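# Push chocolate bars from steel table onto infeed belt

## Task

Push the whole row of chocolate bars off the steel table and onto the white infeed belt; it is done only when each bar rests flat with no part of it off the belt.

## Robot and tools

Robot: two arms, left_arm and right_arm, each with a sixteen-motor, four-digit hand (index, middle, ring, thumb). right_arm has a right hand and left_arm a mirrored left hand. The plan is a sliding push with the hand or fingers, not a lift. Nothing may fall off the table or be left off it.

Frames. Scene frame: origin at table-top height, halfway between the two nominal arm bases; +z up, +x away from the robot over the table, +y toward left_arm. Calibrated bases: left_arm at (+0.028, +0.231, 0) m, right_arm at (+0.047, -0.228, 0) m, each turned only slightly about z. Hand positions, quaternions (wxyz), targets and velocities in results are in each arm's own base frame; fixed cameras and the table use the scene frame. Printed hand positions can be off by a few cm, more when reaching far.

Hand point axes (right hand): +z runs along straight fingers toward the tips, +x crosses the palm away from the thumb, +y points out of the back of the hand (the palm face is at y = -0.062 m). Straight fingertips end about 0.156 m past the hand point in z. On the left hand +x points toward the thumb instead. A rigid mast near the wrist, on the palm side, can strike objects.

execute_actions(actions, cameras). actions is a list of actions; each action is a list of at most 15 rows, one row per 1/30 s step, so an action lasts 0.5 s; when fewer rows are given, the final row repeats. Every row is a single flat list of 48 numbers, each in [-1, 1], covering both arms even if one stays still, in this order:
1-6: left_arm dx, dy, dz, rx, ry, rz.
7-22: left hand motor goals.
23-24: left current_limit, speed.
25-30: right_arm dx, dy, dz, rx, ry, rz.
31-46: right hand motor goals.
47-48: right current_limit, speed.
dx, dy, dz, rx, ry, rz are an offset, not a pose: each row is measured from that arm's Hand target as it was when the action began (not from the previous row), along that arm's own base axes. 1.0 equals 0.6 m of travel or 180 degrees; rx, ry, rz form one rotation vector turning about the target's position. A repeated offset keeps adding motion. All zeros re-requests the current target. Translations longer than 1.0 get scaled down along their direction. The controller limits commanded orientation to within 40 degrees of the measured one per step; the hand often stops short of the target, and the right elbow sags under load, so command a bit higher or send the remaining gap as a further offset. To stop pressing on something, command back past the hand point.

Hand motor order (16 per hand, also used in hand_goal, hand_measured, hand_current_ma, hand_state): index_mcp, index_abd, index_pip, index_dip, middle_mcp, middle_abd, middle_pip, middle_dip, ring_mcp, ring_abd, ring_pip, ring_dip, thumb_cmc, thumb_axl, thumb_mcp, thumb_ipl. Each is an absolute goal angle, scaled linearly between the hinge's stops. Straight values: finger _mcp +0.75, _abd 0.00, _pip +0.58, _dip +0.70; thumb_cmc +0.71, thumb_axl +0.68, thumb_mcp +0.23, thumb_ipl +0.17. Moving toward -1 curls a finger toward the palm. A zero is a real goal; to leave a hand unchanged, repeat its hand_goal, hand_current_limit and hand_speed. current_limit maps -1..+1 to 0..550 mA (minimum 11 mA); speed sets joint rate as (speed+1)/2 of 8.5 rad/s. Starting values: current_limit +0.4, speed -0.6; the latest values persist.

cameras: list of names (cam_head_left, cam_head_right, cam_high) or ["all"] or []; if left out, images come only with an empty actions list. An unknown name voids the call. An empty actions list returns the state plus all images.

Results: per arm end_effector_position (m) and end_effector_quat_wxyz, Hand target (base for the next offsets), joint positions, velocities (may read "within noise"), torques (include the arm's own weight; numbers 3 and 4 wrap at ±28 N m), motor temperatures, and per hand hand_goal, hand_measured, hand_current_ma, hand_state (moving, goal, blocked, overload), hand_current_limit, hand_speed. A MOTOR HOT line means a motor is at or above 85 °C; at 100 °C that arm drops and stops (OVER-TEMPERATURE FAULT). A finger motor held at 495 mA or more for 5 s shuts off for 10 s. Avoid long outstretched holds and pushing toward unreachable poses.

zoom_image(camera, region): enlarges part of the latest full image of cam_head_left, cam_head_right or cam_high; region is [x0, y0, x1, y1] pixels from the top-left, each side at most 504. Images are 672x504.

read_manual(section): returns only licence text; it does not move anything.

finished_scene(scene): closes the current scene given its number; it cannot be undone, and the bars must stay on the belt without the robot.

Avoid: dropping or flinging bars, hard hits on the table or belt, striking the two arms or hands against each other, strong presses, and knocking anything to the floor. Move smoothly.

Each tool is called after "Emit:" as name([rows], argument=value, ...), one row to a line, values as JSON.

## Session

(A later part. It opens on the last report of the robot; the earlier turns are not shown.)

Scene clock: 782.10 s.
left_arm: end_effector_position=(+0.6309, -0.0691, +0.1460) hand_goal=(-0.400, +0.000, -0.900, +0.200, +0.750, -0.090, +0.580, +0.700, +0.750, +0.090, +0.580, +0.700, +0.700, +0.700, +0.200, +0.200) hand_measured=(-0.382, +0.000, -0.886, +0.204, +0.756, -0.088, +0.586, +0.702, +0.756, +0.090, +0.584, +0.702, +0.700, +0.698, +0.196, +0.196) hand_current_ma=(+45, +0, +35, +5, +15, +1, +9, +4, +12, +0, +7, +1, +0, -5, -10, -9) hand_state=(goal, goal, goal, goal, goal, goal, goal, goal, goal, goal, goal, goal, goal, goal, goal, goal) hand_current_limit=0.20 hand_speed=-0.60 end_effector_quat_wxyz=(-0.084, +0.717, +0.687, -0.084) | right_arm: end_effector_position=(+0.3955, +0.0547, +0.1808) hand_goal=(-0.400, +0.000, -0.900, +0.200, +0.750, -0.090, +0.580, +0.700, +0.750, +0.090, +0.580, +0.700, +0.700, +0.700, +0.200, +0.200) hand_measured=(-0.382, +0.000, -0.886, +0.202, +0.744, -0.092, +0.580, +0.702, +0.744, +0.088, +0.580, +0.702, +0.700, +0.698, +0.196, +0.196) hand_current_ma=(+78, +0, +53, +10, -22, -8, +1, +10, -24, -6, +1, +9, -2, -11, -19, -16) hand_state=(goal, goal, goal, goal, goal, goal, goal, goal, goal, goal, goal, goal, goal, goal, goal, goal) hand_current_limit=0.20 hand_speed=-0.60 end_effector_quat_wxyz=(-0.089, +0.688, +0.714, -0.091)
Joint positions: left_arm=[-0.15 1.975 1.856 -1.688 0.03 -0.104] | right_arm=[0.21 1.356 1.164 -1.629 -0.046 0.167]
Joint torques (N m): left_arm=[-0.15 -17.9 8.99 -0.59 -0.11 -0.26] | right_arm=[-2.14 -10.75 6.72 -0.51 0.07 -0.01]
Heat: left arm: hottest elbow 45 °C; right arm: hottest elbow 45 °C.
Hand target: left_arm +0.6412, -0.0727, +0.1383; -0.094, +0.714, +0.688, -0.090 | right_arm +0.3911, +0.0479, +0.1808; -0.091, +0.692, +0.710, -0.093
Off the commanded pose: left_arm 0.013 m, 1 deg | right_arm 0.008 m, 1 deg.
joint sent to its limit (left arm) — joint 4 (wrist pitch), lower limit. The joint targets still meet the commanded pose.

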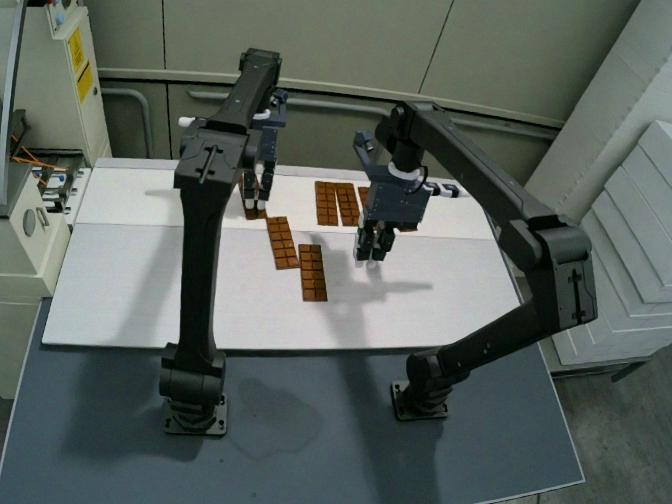

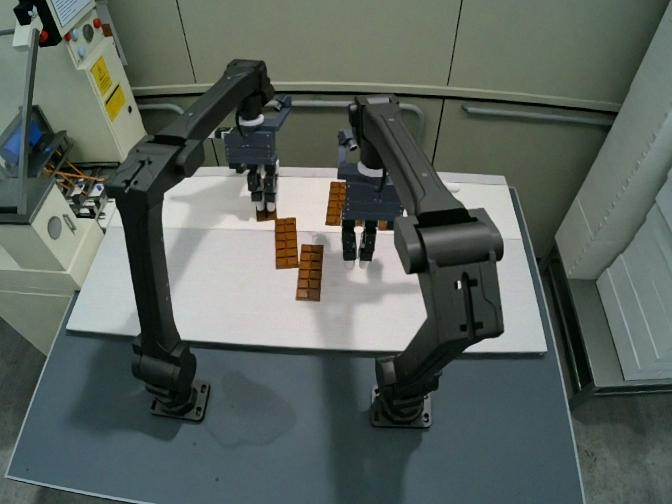

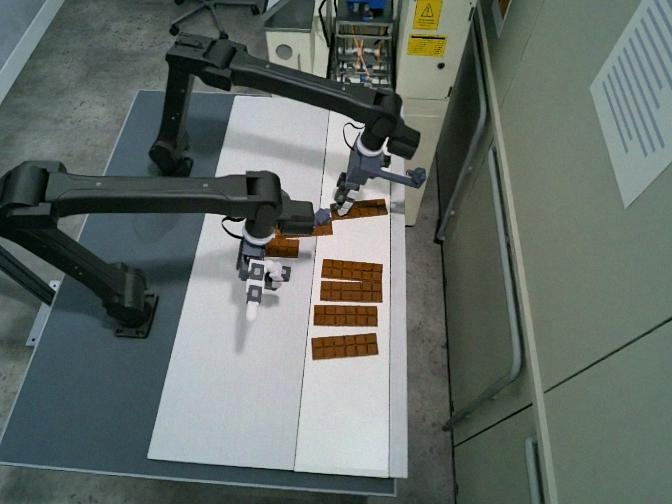

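Emit:
execute_actions([
  [[-0.05,0.044,-0.006,0,0,0,-0.4,0,-0.9,0.2,0.75,-0.09,0.58,0.7,0.75,0.09,0.58,0.7,0.7,0.7,0.2,0.2,0.2,-0.6,0,0,0,0,0,0,-0.4,0,-0.9,0.2,0.75,-0.09,0.58,0.7,0.75,0.09,0.58,0.7,0.7,0.7,0.2,0.2,0.2,-0.6]],
], cameras=["all"])

Emit:
zoom_image(camera="cam_high", region=[300, 180, 410, 290])

Emit:
zoom_image(camera="cam_head_left", region=[230, 180, 320, 280])

Scene clock: 791.37 s.
left_arm: end_effector_position=(+0.6149, -0.0549, +0.1465) hand_goal=(-0.400, +0.000, -0.900, +0.200, +0.750, -0.090, +0.580, +0.700, +0.750, +0.090, +0.580, +0.700, +0.700, +0.700, +0.200, +0.200) hand_measured=(-0.382, +0.000, -0.886, +0.204, +0.734, -0.106, +0.572, +0.696, +0.742, +0.078, +0.576, +0.698, +0.700, +0.698, +0.196, +0.196) hand_current_ma=(+45, +0, +35, +5, -40, -33, -18, -7, -20, -21, -6, -2, +0, -5, -10, -9) hand_state=(goal, goal, goal, goal, goal, goal, goal, goal, goal, goal, goal, goal, goal, goal, goal, goal) hand_current_limit=0.20 hand_speed=-0.60 end_effector_quat_wxyz=(-0.084, +0.716, +0.688, -0.086) | right_arm: end_effector_position=(+0.3955, +0.0547, +0.1808) hand_goal=(-0.400, +0.000, -0.900, +0.200, +0.750, -0.090, +0.580, +0.700, +0.750, +0.090, +0.580, +0.700, +0.700, +0.700, +0.200, +0.200) hand_measured=(-0.382, +0.000, -0.886, +0.202, +0.744, -0.092, +0.580, +0.702, +0.744, +0.088, +0.580, +0.702, +0.700, +0.698, +0.196, +0.196) hand_current_ma=(+78, +0, +53, +10, -22, -8, +1, +10, -24, -6, +1, +9, -2, -11, -19, -16) hand_state=(goal, goal, goal, goal, goal, goal, goal, goal, goal, goal, goal, goal, goal, goal, goal, goal) hand_current_limit=0.20 hand_speed=-0.60 end_effector_quat_wxyz=(-0.089, +0.688, +0.714, -0.091)
Joint positions: left_arm=[-0.129 1.927 1.784 -1.668 0.029 -0.085] | right_arm=[0.21 1.356 1.164 -1.629 -0.046 0.167]
Joint torques (N m): left_arm=[1.26 -19.6 5.05 -0.16 -0.44 -0.04] | right_arm=[-2.14 -10.81 6.69 -0.49 0.07 0]
Heat: left arm: hottest elbow 46 °C; right arm: hottest elbow 45 °C.
Hand target: left_arm +0.6112, -0.0462, +0.1347; -0.094, +0.714, +0.688, -0.090 | right_arm +0.3911, +0.0479, +0.1808; -0.091, +0.692, +0.710, -0.093
Off the commanded pose: left_arm 0.015 m, 1 deg | right_arm 0.008 m, 1 deg.

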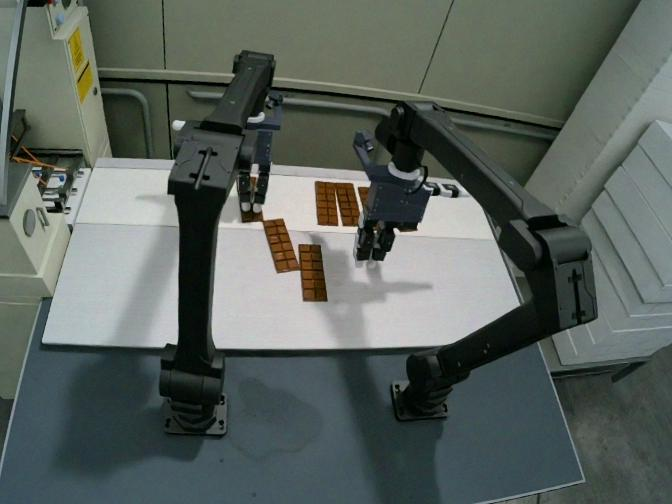

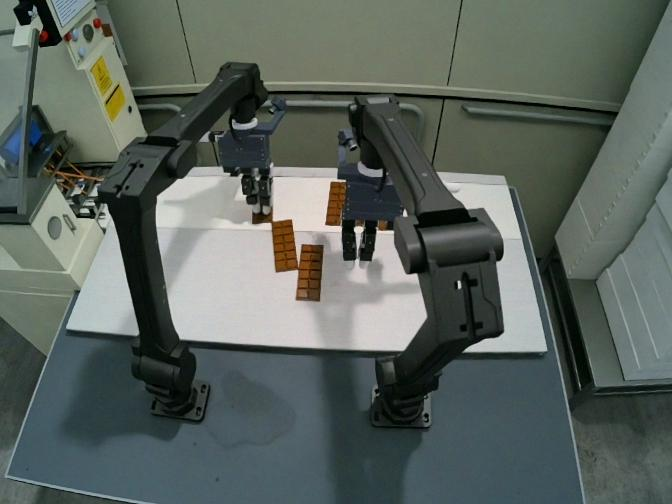

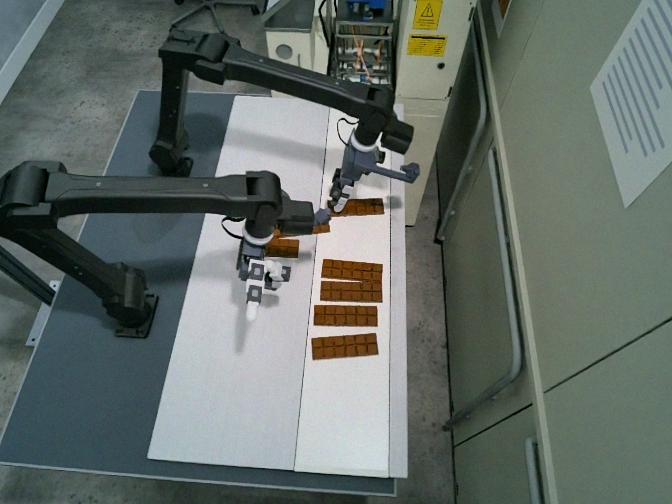

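Scaled by 4.582.

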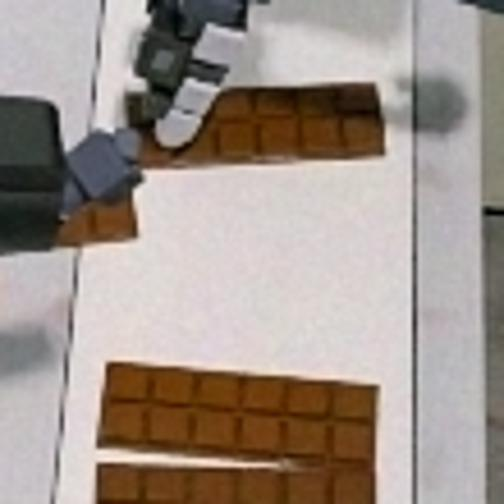

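Scaled by 5.040.

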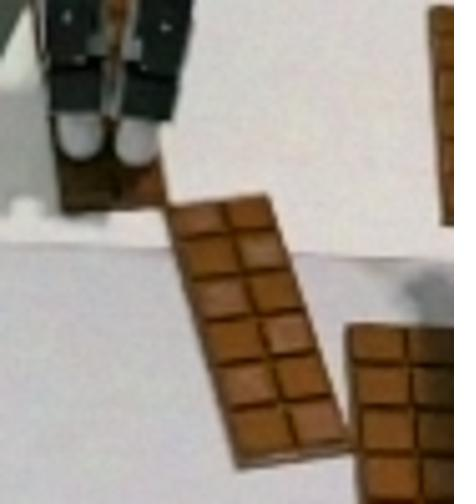

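Emit:
execute_actions([
  [[0.0,0.0,0.06,0,0,0,-0.4,0,-0.9,0.2,0.75,-0.09,0.58,0.7,0.75,0.09,0.58,0.7,0.7,0.7,0.2,0.2,0.2,-0.6,0,0,0,0,0,0,-0.4,0,-0.9,0.2,0.75,-0.09,0.58,0.7,0.75,0.09,0.58,0.7,0.7,0.7,0.2,0.2,0.2,-0.6]],
  [[-0.082,-0.135,0.0,0,0,0,-0.4,0,-0.9,0.2,0.75,-0.09,0.58,0.7,0.75,0.09,0.58,0.7,0.7,0.7,0.2,0.2,0.2,-0.6,0,0,0,0,0,0,-0.4,0,-0.9,0.2,0.75,-0.09,0.58,0.7,0.75,0.09,0.58,0.7,0.7,0.7,0.2,0.2,0.2,-0.6]],
  [[0.0,0.0,-0.036,0,0,0,-0.4,0,-0.9,0.2,0.75,-0.09,0.58,0.7,0.75,0.09,0.58,0.7,0.7,0.7,0.2,0.2,0.2,-0.6,0,0,0,0,0,0,-0.4,0,-0.9,0.2,0.75,-0.09,0.58,0.7,0.75,0.09,0.58,0.7,0.7,0.7,0.2,0.2,0.2,-0.6]],
], cameras=["all"])

Emit:
zoom_image(camera="cam_high", region=[300, 180, 410, 290])

Emit:
zoom_image(camera="cam_head_left", region=[230, 180, 330, 290])

Emit:
zoom_image(camera="cam_head_right", region=[240, 175, 340, 285])

Scene clock: 818.33 s.
left_arm: end_effector_position=(+0.5594, -0.1307, +0.1490) hand_goal=(-0.400, +0.000, -0.900, +0.200, +0.750, -0.090, +0.580, +0.700, +0.750, +0.090, +0.580, +0.700, +0.700, +0.700, +0.200, +0.200) hand_measured=(-0.382, +0.000, -0.886, +0.204, +0.740, -0.092, +0.574, +0.696, +0.742, +0.088, +0.576, +0.698, +0.700, +0.698, +0.196, +0.196) hand_current_ma=(+45, +0, +35, +5, -24, -2, -9, -5, -20, -4, -6, -2, +0, -5, -10, -9) hand_state=(goal, goal, goal, goal, goal, goal, goal, goal, goal, goal, goal, goal, goal, goal, goal, goal) hand_current_limit=0.20 hand_speed=-0.60 end_effector_quat_wxyz=(-0.097, +0.718, +0.683, -0.093) | right_arm: end_effector_position=(+0.3955, +0.0547, +0.1808) hand_goal=(-0.400, +0.000, -0.900, +0.200, +0.750, -0.090, +0.580, +0.700, +0.750, +0.090, +0.580, +0.700, +0.700, +0.700, +0.200, +0.200) hand_measured=(-0.382, +0.000, -0.886, +0.202, +0.744, -0.092, +0.580, +0.702, +0.744, +0.088, +0.580, +0.702, +0.700, +0.698, +0.196, +0.196) hand_current_ma=(+78, +0, +53, +10, -22, -8, +1, +10, -24, -6, +1, +9, -2, -11, -19, -16) hand_state=(goal, goal, goal, goal, goal, goal, goal, goal, goal, goal, goal, goal, goal, goal, goal, goal) hand_current_limit=0.20 hand_speed=-0.60 end_effector_quat_wxyz=(-0.089, +0.688, +0.714, -0.091)
Joint positions: left_arm=[-0.281 1.839 1.661 -1.657 0.062 -0.222] | right_arm=[0.21 1.356 1.164 -1.629 -0.046 0.167]
Joint torques (N m): left_arm=[0.67 -19.14 6.35 -0.09 -0.08 -0.27] | right_arm=[-2.14 -10.87 6.69 -0.5 0.07 -0.01]
Heat: left arm: hottest elbow 44 °C; right arm: hottest elbow 45 °C.
Hand target: left_arm +0.5620, -0.1273, +0.1491; -0.094, +0.714, +0.688, -0.090 | right_arm +0.3911, +0.0479, +0.1808; -0.091, +0.692, +0.710, -0.093
Off the commanded pose: left_arm 0.004 m, 1 deg | right_arm 0.008 m, 1 deg.

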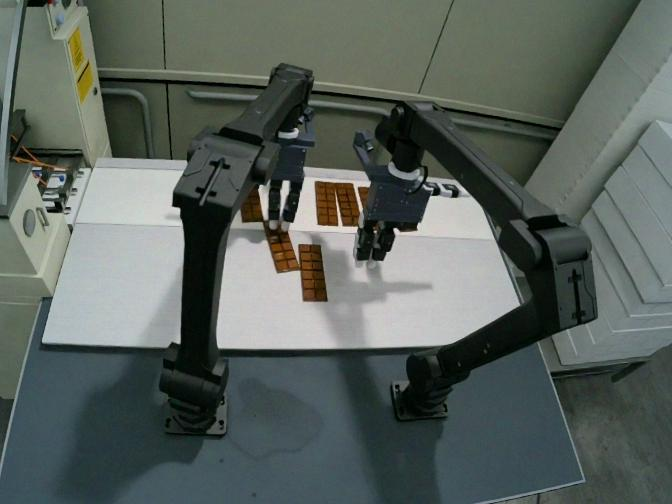

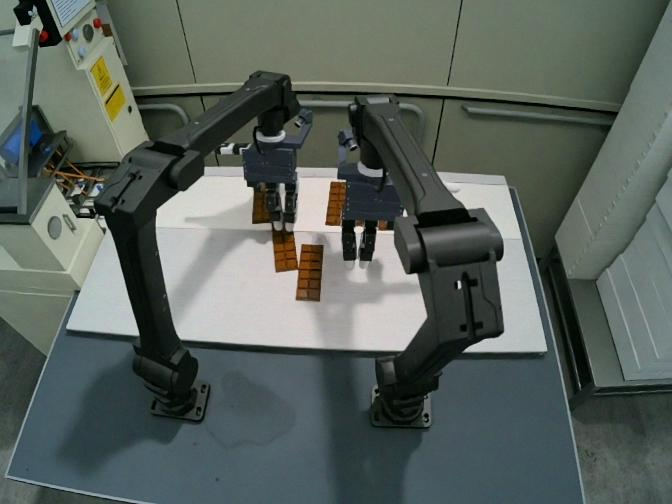

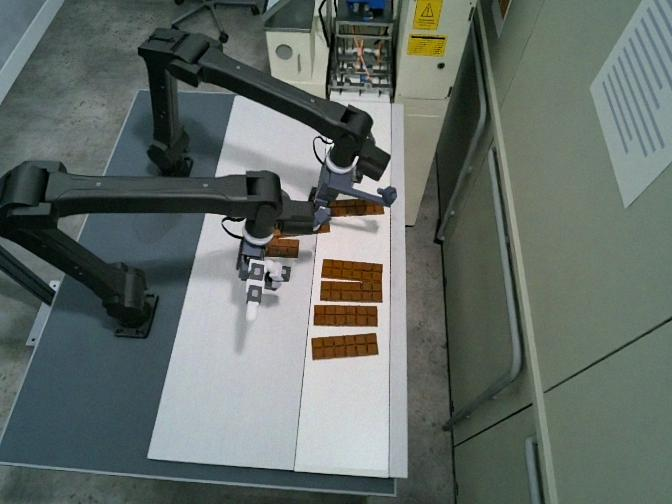

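Scaled by 4.582.

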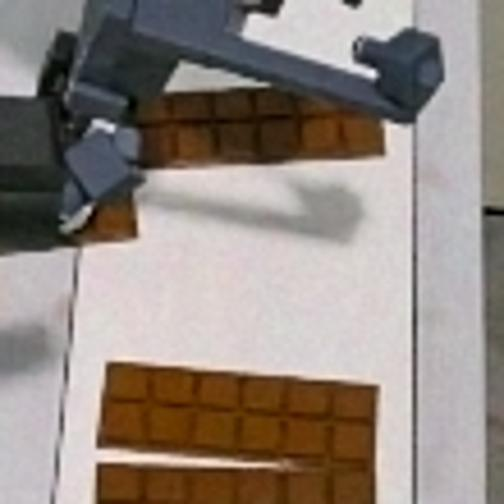

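Scaled by 4.582.

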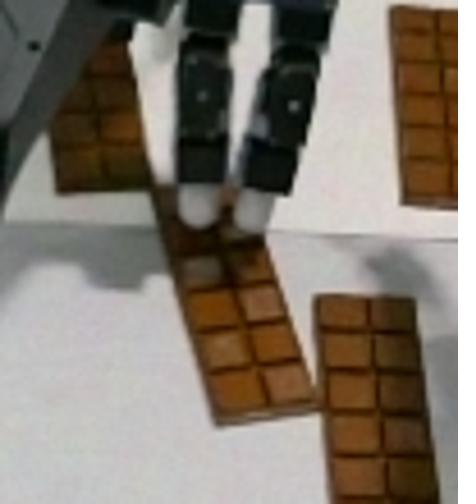

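Scaled by 4.582.

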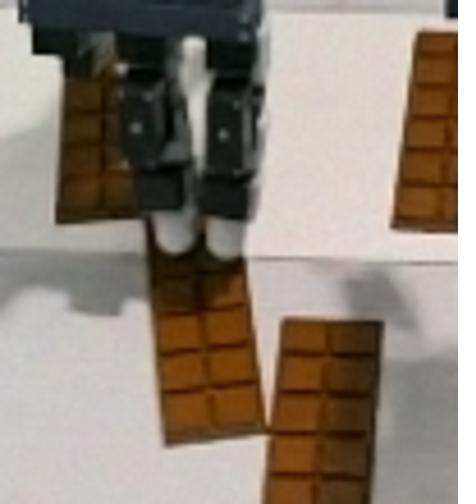

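Emit:
execute_actions([
  [[0.0,0.0,-0.027,0,0,0,-0.4,0,-0.9,0.2,0.75,-0.09,0.58,0.7,0.75,0.09,0.58,0.7,0.7,0.7,0.2,0.2,0.2,-0.6,0,0,0,0,0,0,-0.4,0,-0.9,0.2,0.75,-0.09,0.58,0.7,0.75,0.09,0.58,0.7,0.7,0.7,0.2,0.2,0.2,-0.6]],
  [[0.0,-0.055,0.0,0,0,0,-0.4,0,-0.9,0.2,0.75,-0.09,0.58,0.7,0.75,0.09,0.58,0.7,0.7,0.7,0.2,0.2,0.2,-0.6,0,0,0,0,0,0,-0.4,0,-0.9,0.2,0.75,-0.09,0.58,0.7,0.75,0.09,0.58,0.7,0.7,0.7,0.2,0.2,0.2,-0.6]],
], cameras=["all"])

Emit:
zoom_image(camera="cam_head_left", region=[230, 180, 330, 290])

Emit:
zoom_image(camera="cam_head_right", region=[240, 175, 340, 285])

Scene clock: 832.97 s.
left_arm: end_effector_position=(+0.5572, -0.1478, +0.1450) hand_goal=(-0.400, +0.000, -0.900, +0.200, +0.750, -0.090, +0.580, +0.700, +0.750, +0.090, +0.580, +0.700, +0.700, +0.700, +0.200, +0.200) hand_measured=(-0.382, +0.000, -0.886, +0.204, +0.742, -0.064, +0.576, +0.698, +0.752, +0.102, +0.582, +0.700, +0.700, +0.698, +0.196, +0.196) hand_current_ma=(+45, +0, +35, +5, -17, +59, -5, -2, +5, +24, +4, +1, +0, -5, -10, -9) hand_state=(goal, goal, goal, goal, goal, blocked, goal, goal, goal, goal, goal, goal, goal, goal, goal, goal) hand_current_limit=0.20 hand_speed=-0.60 end_effector_quat_wxyz=(-0.092, +0.713, +0.690, -0.085) | right_arm: end_effector_position=(+0.3955, +0.0547, +0.1808) hand_goal=(-0.400, +0.000, -0.900, +0.200, +0.750, -0.090, +0.580, +0.700, +0.750, +0.090, +0.580, +0.700, +0.700, +0.700, +0.200, +0.200) hand_measured=(-0.382, +0.000, -0.886, +0.202, +0.744, -0.092, +0.580, +0.702, +0.744, +0.088, +0.580, +0.702, +0.700, +0.698, +0.196, +0.196) hand_current_ma=(+78, +0, +53, +10, -22, -8, +1, +10, -24, -6, +1, +9, -2, -11, -19, -16) hand_state=(goal, goal, goal, goal, goal, goal, goal, goal, goal, goal, goal, goal, goal, goal, goal, goal) hand_current_limit=0.20 hand_speed=-0.60 end_effector_quat_wxyz=(-0.089, +0.688, +0.714, -0.091)
Joint positions: left_arm=[-0.317 1.837 1.647 -1.623 0.064 -0.278] | right_arm=[0.21 1.356 1.164 -1.629 -0.046 0.167]
Joint torques (N m): left_arm=[-1.14 -15.97 7.62 -0.12 0.45 -0.26] | right_arm=[-2.14 -10.87 6.72 -0.5 0.07 -0.01]
Heat: left arm: hottest elbow 44 °C; right arm: hottest elbow 45 °C.
Hand target: left_arm +0.5620, -0.1604, +0.1329; -0.094, +0.714, +0.688, -0.090 | right_arm +0.3911, +0.0479, +0.1808; -0.091, +0.692, +0.710, -0.093
Off the commanded pose: left_arm 0.018 m, 1 deg | right_arm 0.008 m, 1 deg.

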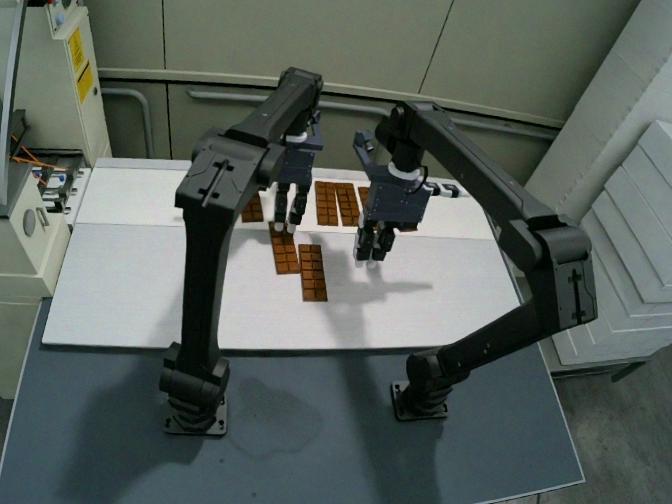

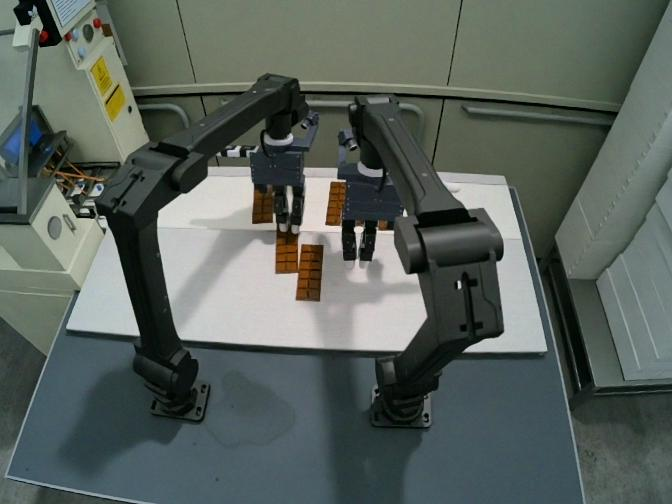

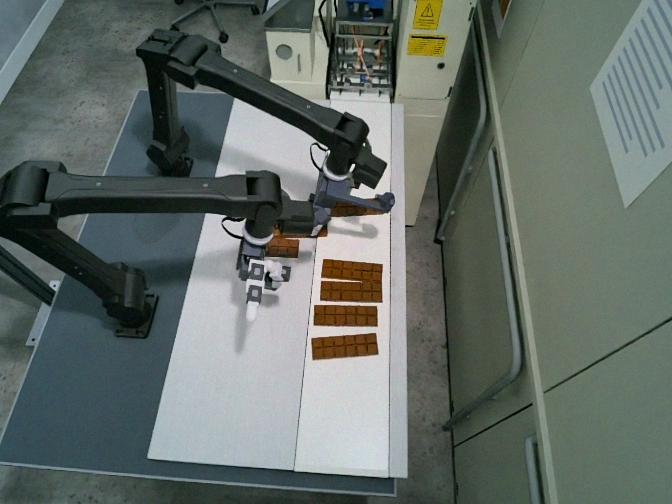

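Scaled by 4.582.

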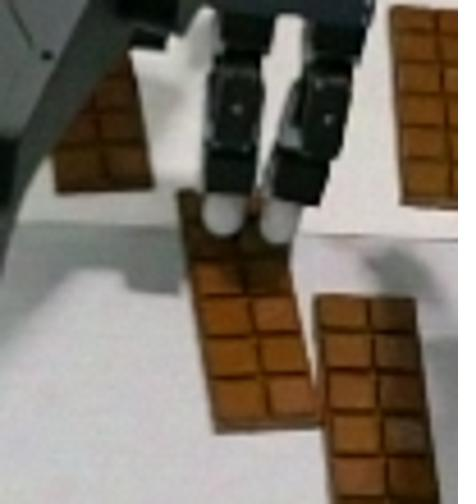

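Scaled by 4.582.

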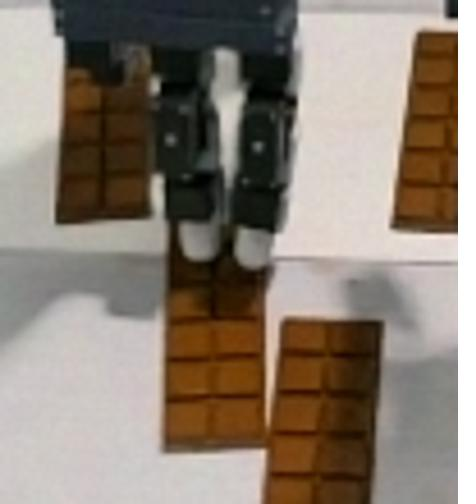

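Emit:
execute_actions([
  [[0.08,0.012,0.001,0,0,0,-0.4,0,-0.9,0.2,0.75,-0.09,0.58,0.7,0.75,0.09,0.58,0.7,0.7,0.7,0.2,0.2,0.2,-0.6,0,0,0,0,0,0,-0.4,0,-0.9,0.2,0.75,-0.09,0.58,0.7,0.75,0.09,0.58,0.7,0.7,0.7,0.2,0.2,0.2,-0.6]],
  [[0.07,0.003,0.003,0,0,0,-0.4,0,-0.9,0.2,0.75,-0.09,0.58,0.7,0.75,0.09,0.58,0.7,0.7,0.7,0.2,0.2,0.2,-0.6,0,0,0,0,0,0,-0.4,0,-0.9,0.2,0.75,-0.09,0.58,0.7,0.75,0.09,0.58,0.7,0.7,0.7,0.2,0.2,0.2,-0.6]],
], cameras=["all"])

Emit:
zoom_image(camera="cam_high", region=[300, 180, 410, 290])

Emit:
zoom_image(camera="cam_head_left", region=[230, 180, 330, 290])

Emit:
zoom_image(camera="cam_head_right", region=[240, 175, 340, 285])

Scene clock: 852.30 s.
left_arm: end_effector_position=(+0.6375, -0.1555, +0.1454) hand_goal=(-0.400, +0.000, -0.900, +0.200, +0.750, -0.090, +0.580, +0.700, +0.750, +0.090, +0.580, +0.700, +0.700, +0.700, +0.200, +0.200) hand_measured=(-0.382, +0.000, -0.886, +0.204, +0.802, -0.082, +0.616, +0.718, +0.802, +0.084, +0.616, +0.718, +0.700, +0.698, +0.196, +0.196) hand_current_ma=(+45, +0, +35, +5, +175, +13, +108, +45, +180, -12, +104, +47, +0, -5, -10, -9) hand_state=(goal, goal, goal, goal, blocked, goal, blocked, goal, blocked, goal, blocked, goal, goal, goal, goal, goal) hand_current_limit=0.20 hand_speed=-0.60 end_effector_quat_wxyz=(-0.072, +0.719, +0.687, -0.081) | right_arm: end_effector_position=(+0.3955, +0.0547, +0.1808) hand_goal=(-0.400, +0.000, -0.900, +0.200, +0.750, -0.090, +0.580, +0.700, +0.750, +0.090, +0.580, +0.700, +0.700, +0.700, +0.200, +0.200) hand_measured=(-0.382, +0.000, -0.886, +0.202, +0.744, -0.092, +0.580, +0.702, +0.744, +0.088, +0.580, +0.702, +0.700, +0.698, +0.196, +0.196) hand_current_ma=(+78, +0, +53, +10, -22, -8, +1, +10, -24, -6, +1, +9, -2, -11, -19, -16) hand_state=(goal, goal, goal, goal, goal, goal, goal, goal, goal, goal, goal, goal, goal, goal, goal, goal) hand_current_limit=0.20 hand_speed=-0.60 end_effector_quat_wxyz=(-0.089, +0.688, +0.714, -0.091)
Joint positions: left_arm=[-0.284 2.03 1.941 -1.688 0.067 -0.232] | right_arm=[0.21 1.356 1.164 -1.629 -0.046 0.167]
Joint torques (N m): left_arm=[1.08 -18.08 9.58 -0.54 -0.42 -0.13] | right_arm=[-2.08 -10.87 6.72 -0.51 0.07 0]
Heat: left arm: hottest elbow 44 °C; right arm: hottest elbow 45 °C.
Hand target: left_arm +0.6520, -0.1513, +0.1353; -0.094, +0.714, +0.688, -0.090 | right_arm +0.3911, +0.0479, +0.1808; -0.091, +0.692, +0.710, -0.093
Off the commanded pose: left_arm 0.018 m, 3 deg | right_arm 0.008 m, 1 deg.
joint sent to its limit (left arm) — joint 4 (wrist pitch), lower limit. The joint targets still meet the commanded pose.

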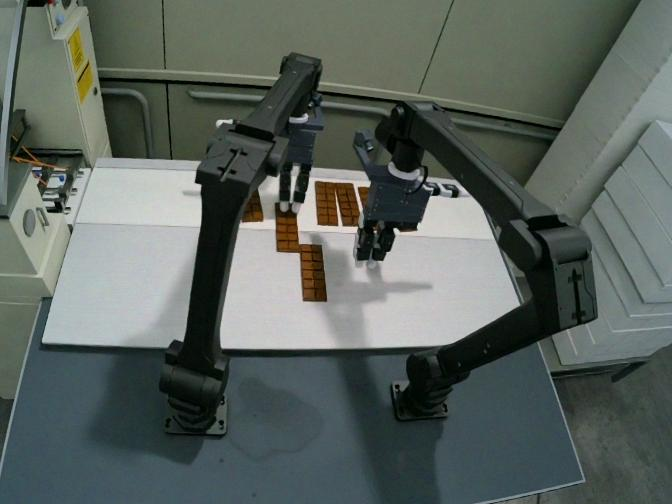

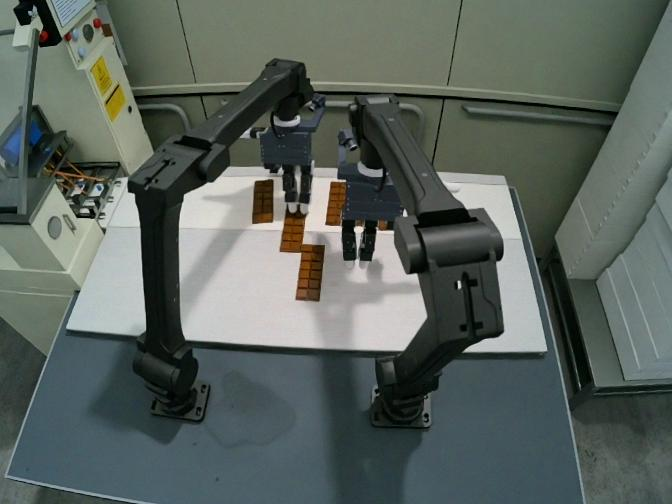

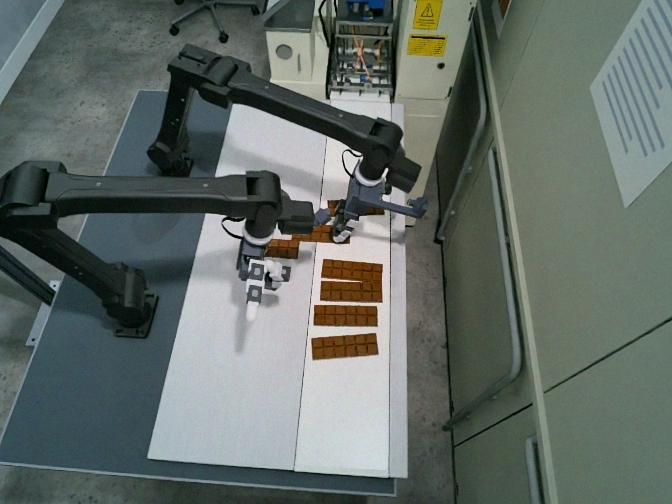

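Scaled by 4.582.

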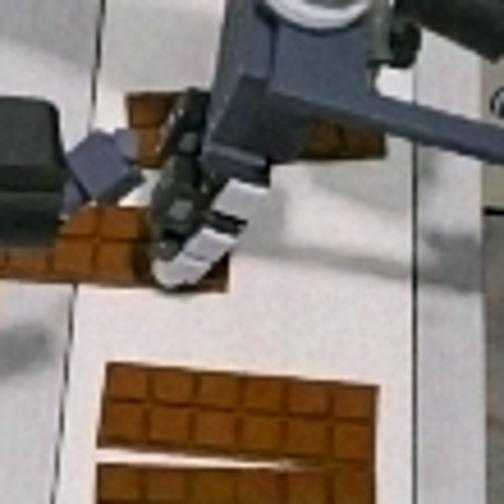

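Scaled by 4.582.

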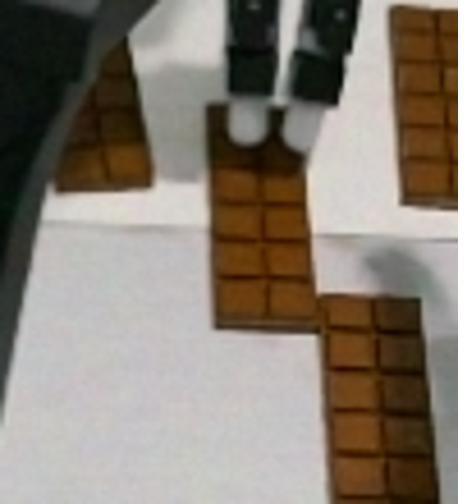

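Scaled by 4.582.

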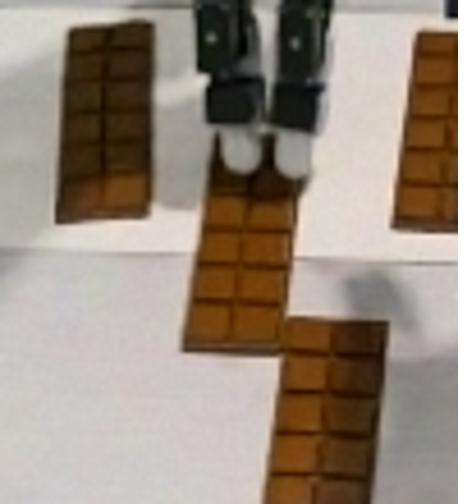

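Emit:
execute_actions([
  [[0.07,0.02,0.002,0,0,0,-0.4,0,-0.9,0.2,0.75,-0.09,0.58,0.7,0.75,0.09,0.58,0.7,0.7,0.7,0.2,0.2,0.2,-0.6,0,0,0,0,0,0,-0.4,0,-0.9,0.2,0.75,-0.09,0.58,0.7,0.75,0.09,0.58,0.7,0.7,0.7,0.2,0.2,0.2,-0.6]],
  [[0.055,0.017,0.002,0,0,0,-0.4,0,-0.9,0.2,0.75,-0.09,0.58,0.7,0.75,0.09,0.58,0.7,0.7,0.7,0.2,0.2,0.2,-0.6,0,0,0,0,0,0,-0.4,0,-0.9,0.2,0.75,-0.09,0.58,0.7,0.75,0.09,0.58,0.7,0.7,0.7,0.2,0.2,0.2,-0.6]],
], cameras=["all"])

Emit:
zoom_image(camera="cam_high", region=[300, 180, 410, 290])

Emit:
zoom_image(camera="cam_head_left", region=[230, 180, 330, 290])

Emit:
zoom_image(camera="cam_head_right", region=[240, 175, 340, 285])

Scene clock: 870.17 s.
left_arm: end_effector_position=(+0.7134, -0.1391, +0.1579) hand_goal=(-0.400, +0.000, -0.900, +0.200, +0.750, -0.090, +0.580, +0.700, +0.750, +0.090, +0.580, +0.700, +0.700, +0.700, +0.200, +0.200) hand_measured=(-0.382, +0.000, -0.886, +0.204, +0.808, -0.094, +0.622, +0.720, +0.800, +0.074, +0.616, +0.718, +0.700, +0.698, +0.196, +0.196) hand_current_ma=(+45, +0, +35, +5, +208, -5, +126, +54, +169, -32, +104, +47, +0, -5, -10, -9) hand_state=(goal, goal, goal, goal, blocked, goal, blocked, blocked, blocked, goal, blocked, goal, goal, goal, goal, goal) hand_current_limit=0.20 hand_speed=-0.60 end_effector_quat_wxyz=(-0.026, +0.724, +0.687, -0.050) | right_arm: end_effector_position=(+0.3955, +0.0547, +0.1808) hand_goal=(-0.400, +0.000, -0.900, +0.200, +0.750, -0.090, +0.580, +0.700, +0.750, +0.090, +0.580, +0.700, +0.700, +0.700, +0.200, +0.200) hand_measured=(-0.382, +0.000, -0.886, +0.202, +0.744, -0.092, +0.580, +0.702, +0.744, +0.088, +0.580, +0.702, +0.700, +0.698, +0.196, +0.196) hand_current_ma=(+78, +0, +53, +10, -22, -8, +1, +10, -24, -6, +1, +9, -2, -11, -19, -16) hand_state=(goal, goal, goal, goal, goal, goal, goal, goal, goal, goal, goal, goal, goal, goal, goal, goal) hand_current_limit=0.20 hand_speed=-0.60 end_effector_quat_wxyz=(-0.089, +0.688, +0.714, -0.091)
Joint positions: left_arm=[-0.23 2.163 2.182 -1.688 0.055 -0.175] | right_arm=[0.21 1.356 1.164 -1.629 -0.046 0.167]
Joint torques (N m): left_arm=[1.38 -19.25 9.51 -0.28 -0.7 -0.11] | right_arm=[-2.14 -10.81 6.74 -0.51 0.06 0]
Heat: left arm: hottest elbow 46 °C; right arm: hottest elbow 45 °C.
Hand target: left_arm +0.7271, -0.1291, +0.1377; -0.094, +0.714, +0.688, -0.090 | right_arm +0.3911, +0.0479, +0.1808; -0.091, +0.692, +0.710, -0.093
Off the commanded pose: left_arm 0.026 m, 9 deg | right_arm 0.008 m, 1 deg.
joint sent to its limit (left arm) — joint 4 (wrist pitch), lower limit. The joint targets are off in orientation, not in position.

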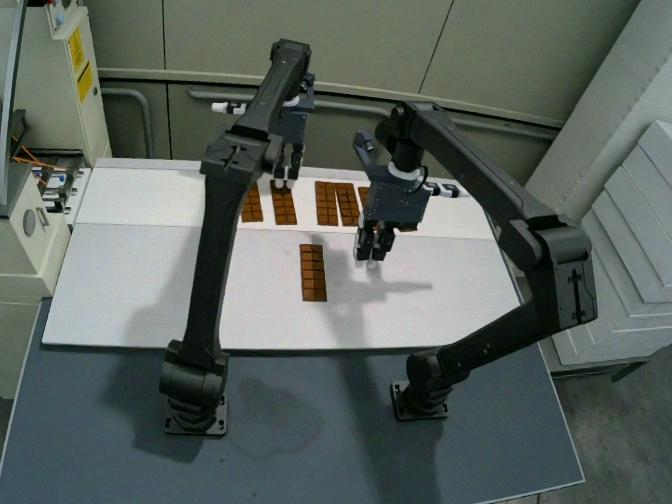

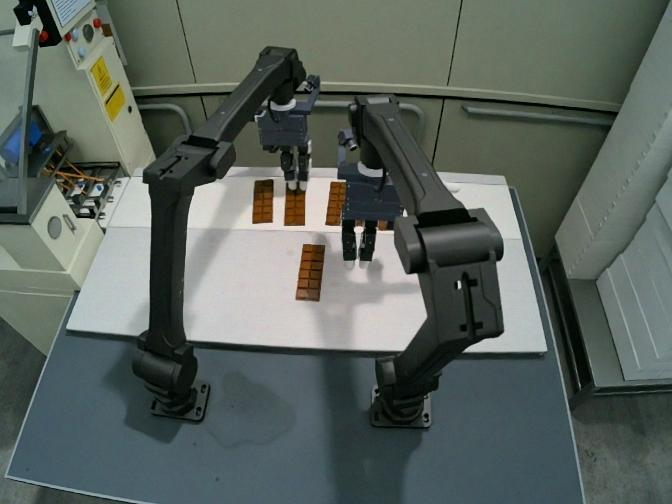

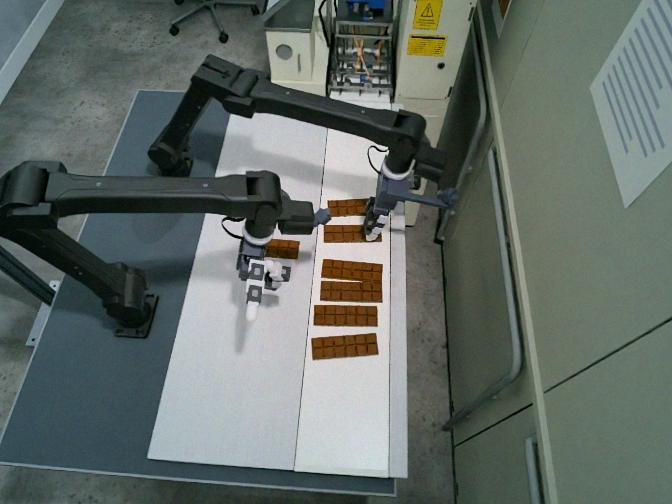

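Scaled by 4.582.

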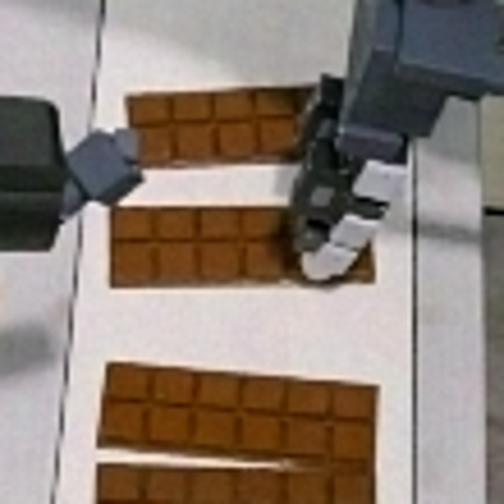

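Scaled by 4.582.

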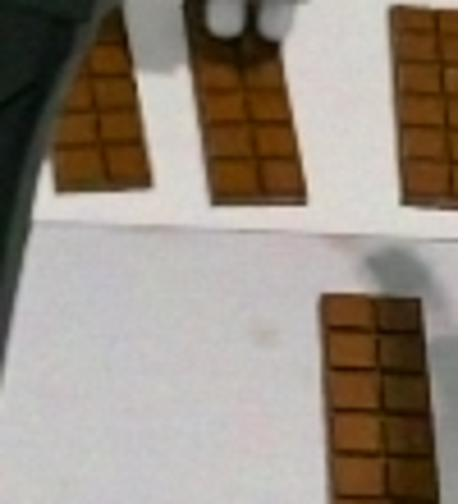

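Scaled by 4.582.

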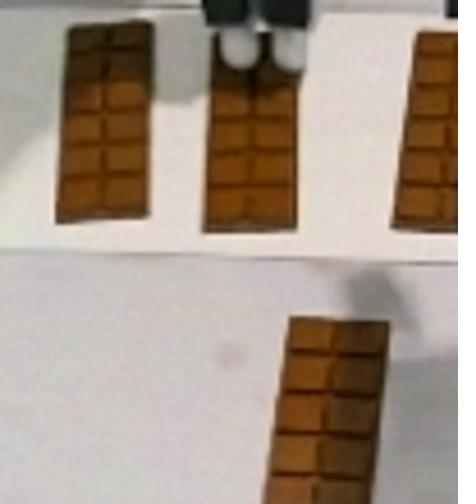

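Emit:
execute_actions([
  [[-0.04,0.0,0.07,0,0,0,-0.4,0,-0.9,0.2,0.75,-0.09,0.58,0.7,0.75,0.09,0.58,0.7,0.7,0.7,0.2,0.2,0.2,-0.6,0.0,0.0,0,0,0,0,-0.4,0,-0.9,0.2,0.75,-0.09,0.58,0.7,0.75,0.09,0.58,0.7,0.7,0.7,0.2,0.2,0.2,-0.6]],
  [[-0.037,0.0085,-0.025,0,0,0,-0.4,0,-0.9,0.2,0.75,-0.09,0.58,0.7,0.75,0.09,0.58,0.7,0.7,0.7,0.2,0.2,0.2,-0.6,0.023,0.1,0,0,0,0,-0.4,0,-0.9,0.2,0.75,-0.09,0.58,0.7,0.75,0.09,0.58,0.7,0.7,0.7,0.2,0.2,0.2,-0.6]],
  [[0.0,0.0,-0.04,0,0,0,-0.4,0,-0.9,0.2,0.75,-0.09,0.58,0.7,0.75,0.09,0.58,0.7,0.7,0.7,0.2,0.2,0.2,-0.6,0.0,0.1,0,0,0,0,-0.4,0,-0.9,0.2,0.75,-0.09,0.58,0.7,0.75,0.09,0.58,0.7,0.7,0.7,0.2,0.2,0.2,-0.6]],
  [[0.0,0.03,0.0,0,0,0,-0.4,0,-0.9,0.2,0.75,-0.09,0.58,0.7,0.75,0.09,0.58,0.7,0.7,0.7,0.2,0.2,0.2,-0.6,0.0,0.0,-0.038,0,0,0,-0.4,0,-0.9,0.2,0.75,-0.09,0.58,0.7,0.75,0.09,0.58,0.7,0.7,0.7,0.2,0.2,0.2,-0.6]],
], cameras=["all"])

Emit:
zoom_image(camera="cam_high", region=[300, 180, 410, 290])

Emit:
zoom_image(camera="cam_head_left", region=[220, 160, 360, 310])

Emit:
zoom_image(camera="cam_head_right", region=[230, 160, 370, 310])

Scene clock: 939.03 s.
left_arm: end_effector_position=(+0.6829, -0.1215, +0.1564) hand_goal=(-0.400, +0.000, -0.900, +0.200, +0.750, -0.090, +0.580, +0.700, +0.750, +0.090, +0.580, +0.700, +0.700, +0.700, +0.200, +0.200) hand_measured=(-0.382, +0.000, -0.886, +0.204, +0.744, -0.110, +0.578, +0.700, +0.746, +0.074, +0.578, +0.700, +0.700, +0.698, +0.196, +0.196) hand_current_ma=(+46, +0, +35, +5, -10, -43, -4, -1, -8, -30, -3, +0, +0, -5, -11, -9) hand_state=(goal, goal, goal, goal, goal, blocked, goal, goal, goal, goal, goal, goal, goal, goal, goal, goal) hand_current_limit=0.20 hand_speed=-0.60 end_effector_quat_wxyz=(-0.047, +0.722, +0.687, -0.061) | right_arm: end_effector_position=(+0.3941, +0.1650, +0.1541) hand_goal=(-0.400, +0.000, -0.900, +0.200, +0.750, -0.090, +0.580, +0.700, +0.750, +0.090, +0.580, +0.700, +0.700, +0.700, +0.200, +0.200) hand_measured=(-0.382, +0.000, -0.886, +0.202, +0.744, -0.092, +0.580, +0.702, +0.744, +0.088, +0.580, +0.702, +0.700, +0.698, +0.196, +0.196) hand_current_ma=(+78, +0, +53, +10, -22, -5, +1, +10, -24, -6, +1, +9, -1, -11, -19, -16) hand_state=(goal, goal, goal, goal, goal, goal, goal, goal, goal, goal, goal, goal, goal, goal, goal, goal) hand_current_limit=0.20 hand_speed=-0.60 end_effector_quat_wxyz=(-0.097, +0.688, +0.712, -0.102)
Joint positions: left_arm=[-0.215 2.089 2.059 -1.688 0.049 -0.162] | right_arm=[0.48 1.48 1.221 -1.568 -0.118 0.429]
Joint torques (N m): left_arm=[1.96 -21.71 5.48 -0.38 -0.54 -0.05] | right_arm=[-1.2 -10.81 8.92 0.12 0.11 0.13]
Heat: left arm: hottest elbow 50 °C; right arm: hottest elbow 45 °C.
Hand target: left_arm +0.6808, -0.1060, +0.1406; -0.094, +0.714, +0.688, -0.090 | right_arm +0.4048, +0.1679, +0.1579; -0.091, +0.692, +0.710, -0.093
Off the commanded pose: left_arm 0.022 m, 6 deg | right_arm 0.012 m, 1 deg.
joint sent to its limit (left arm) — joint 4 (wrist pitch), lower limit. The joint targets are off in orientation, not in position.

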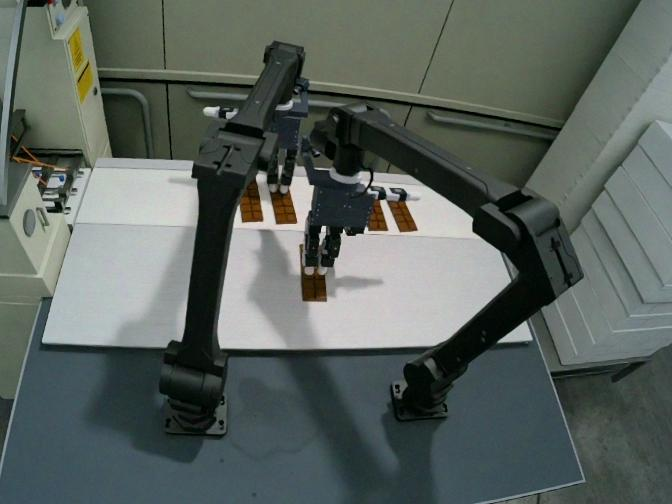

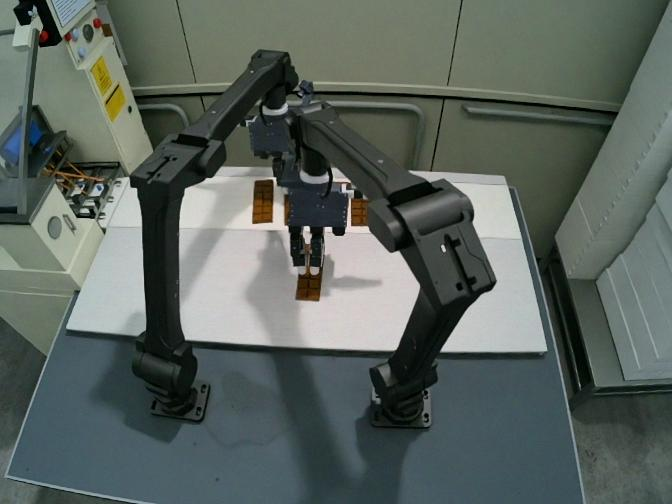

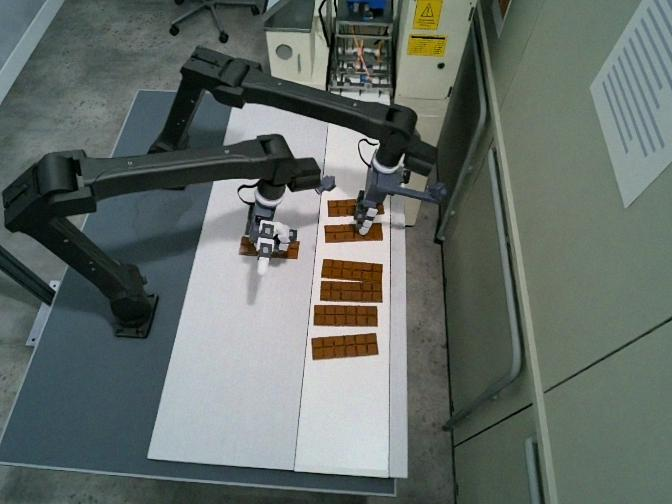

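Scaled by 4.582.

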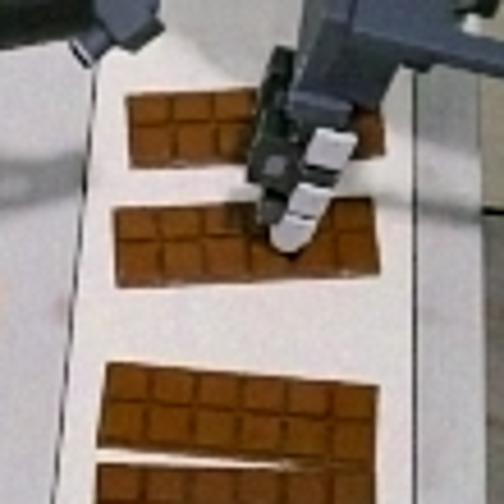

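Scaled by 3.360.

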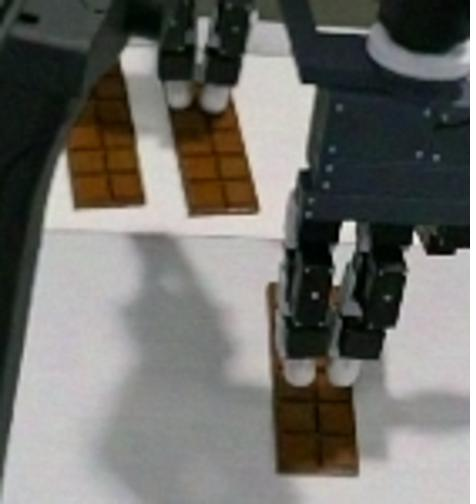

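Scaled by 3.360.

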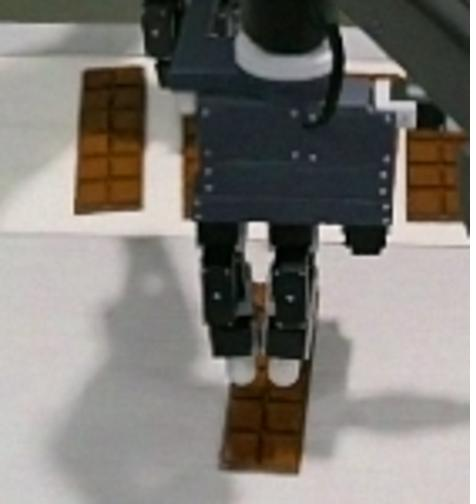

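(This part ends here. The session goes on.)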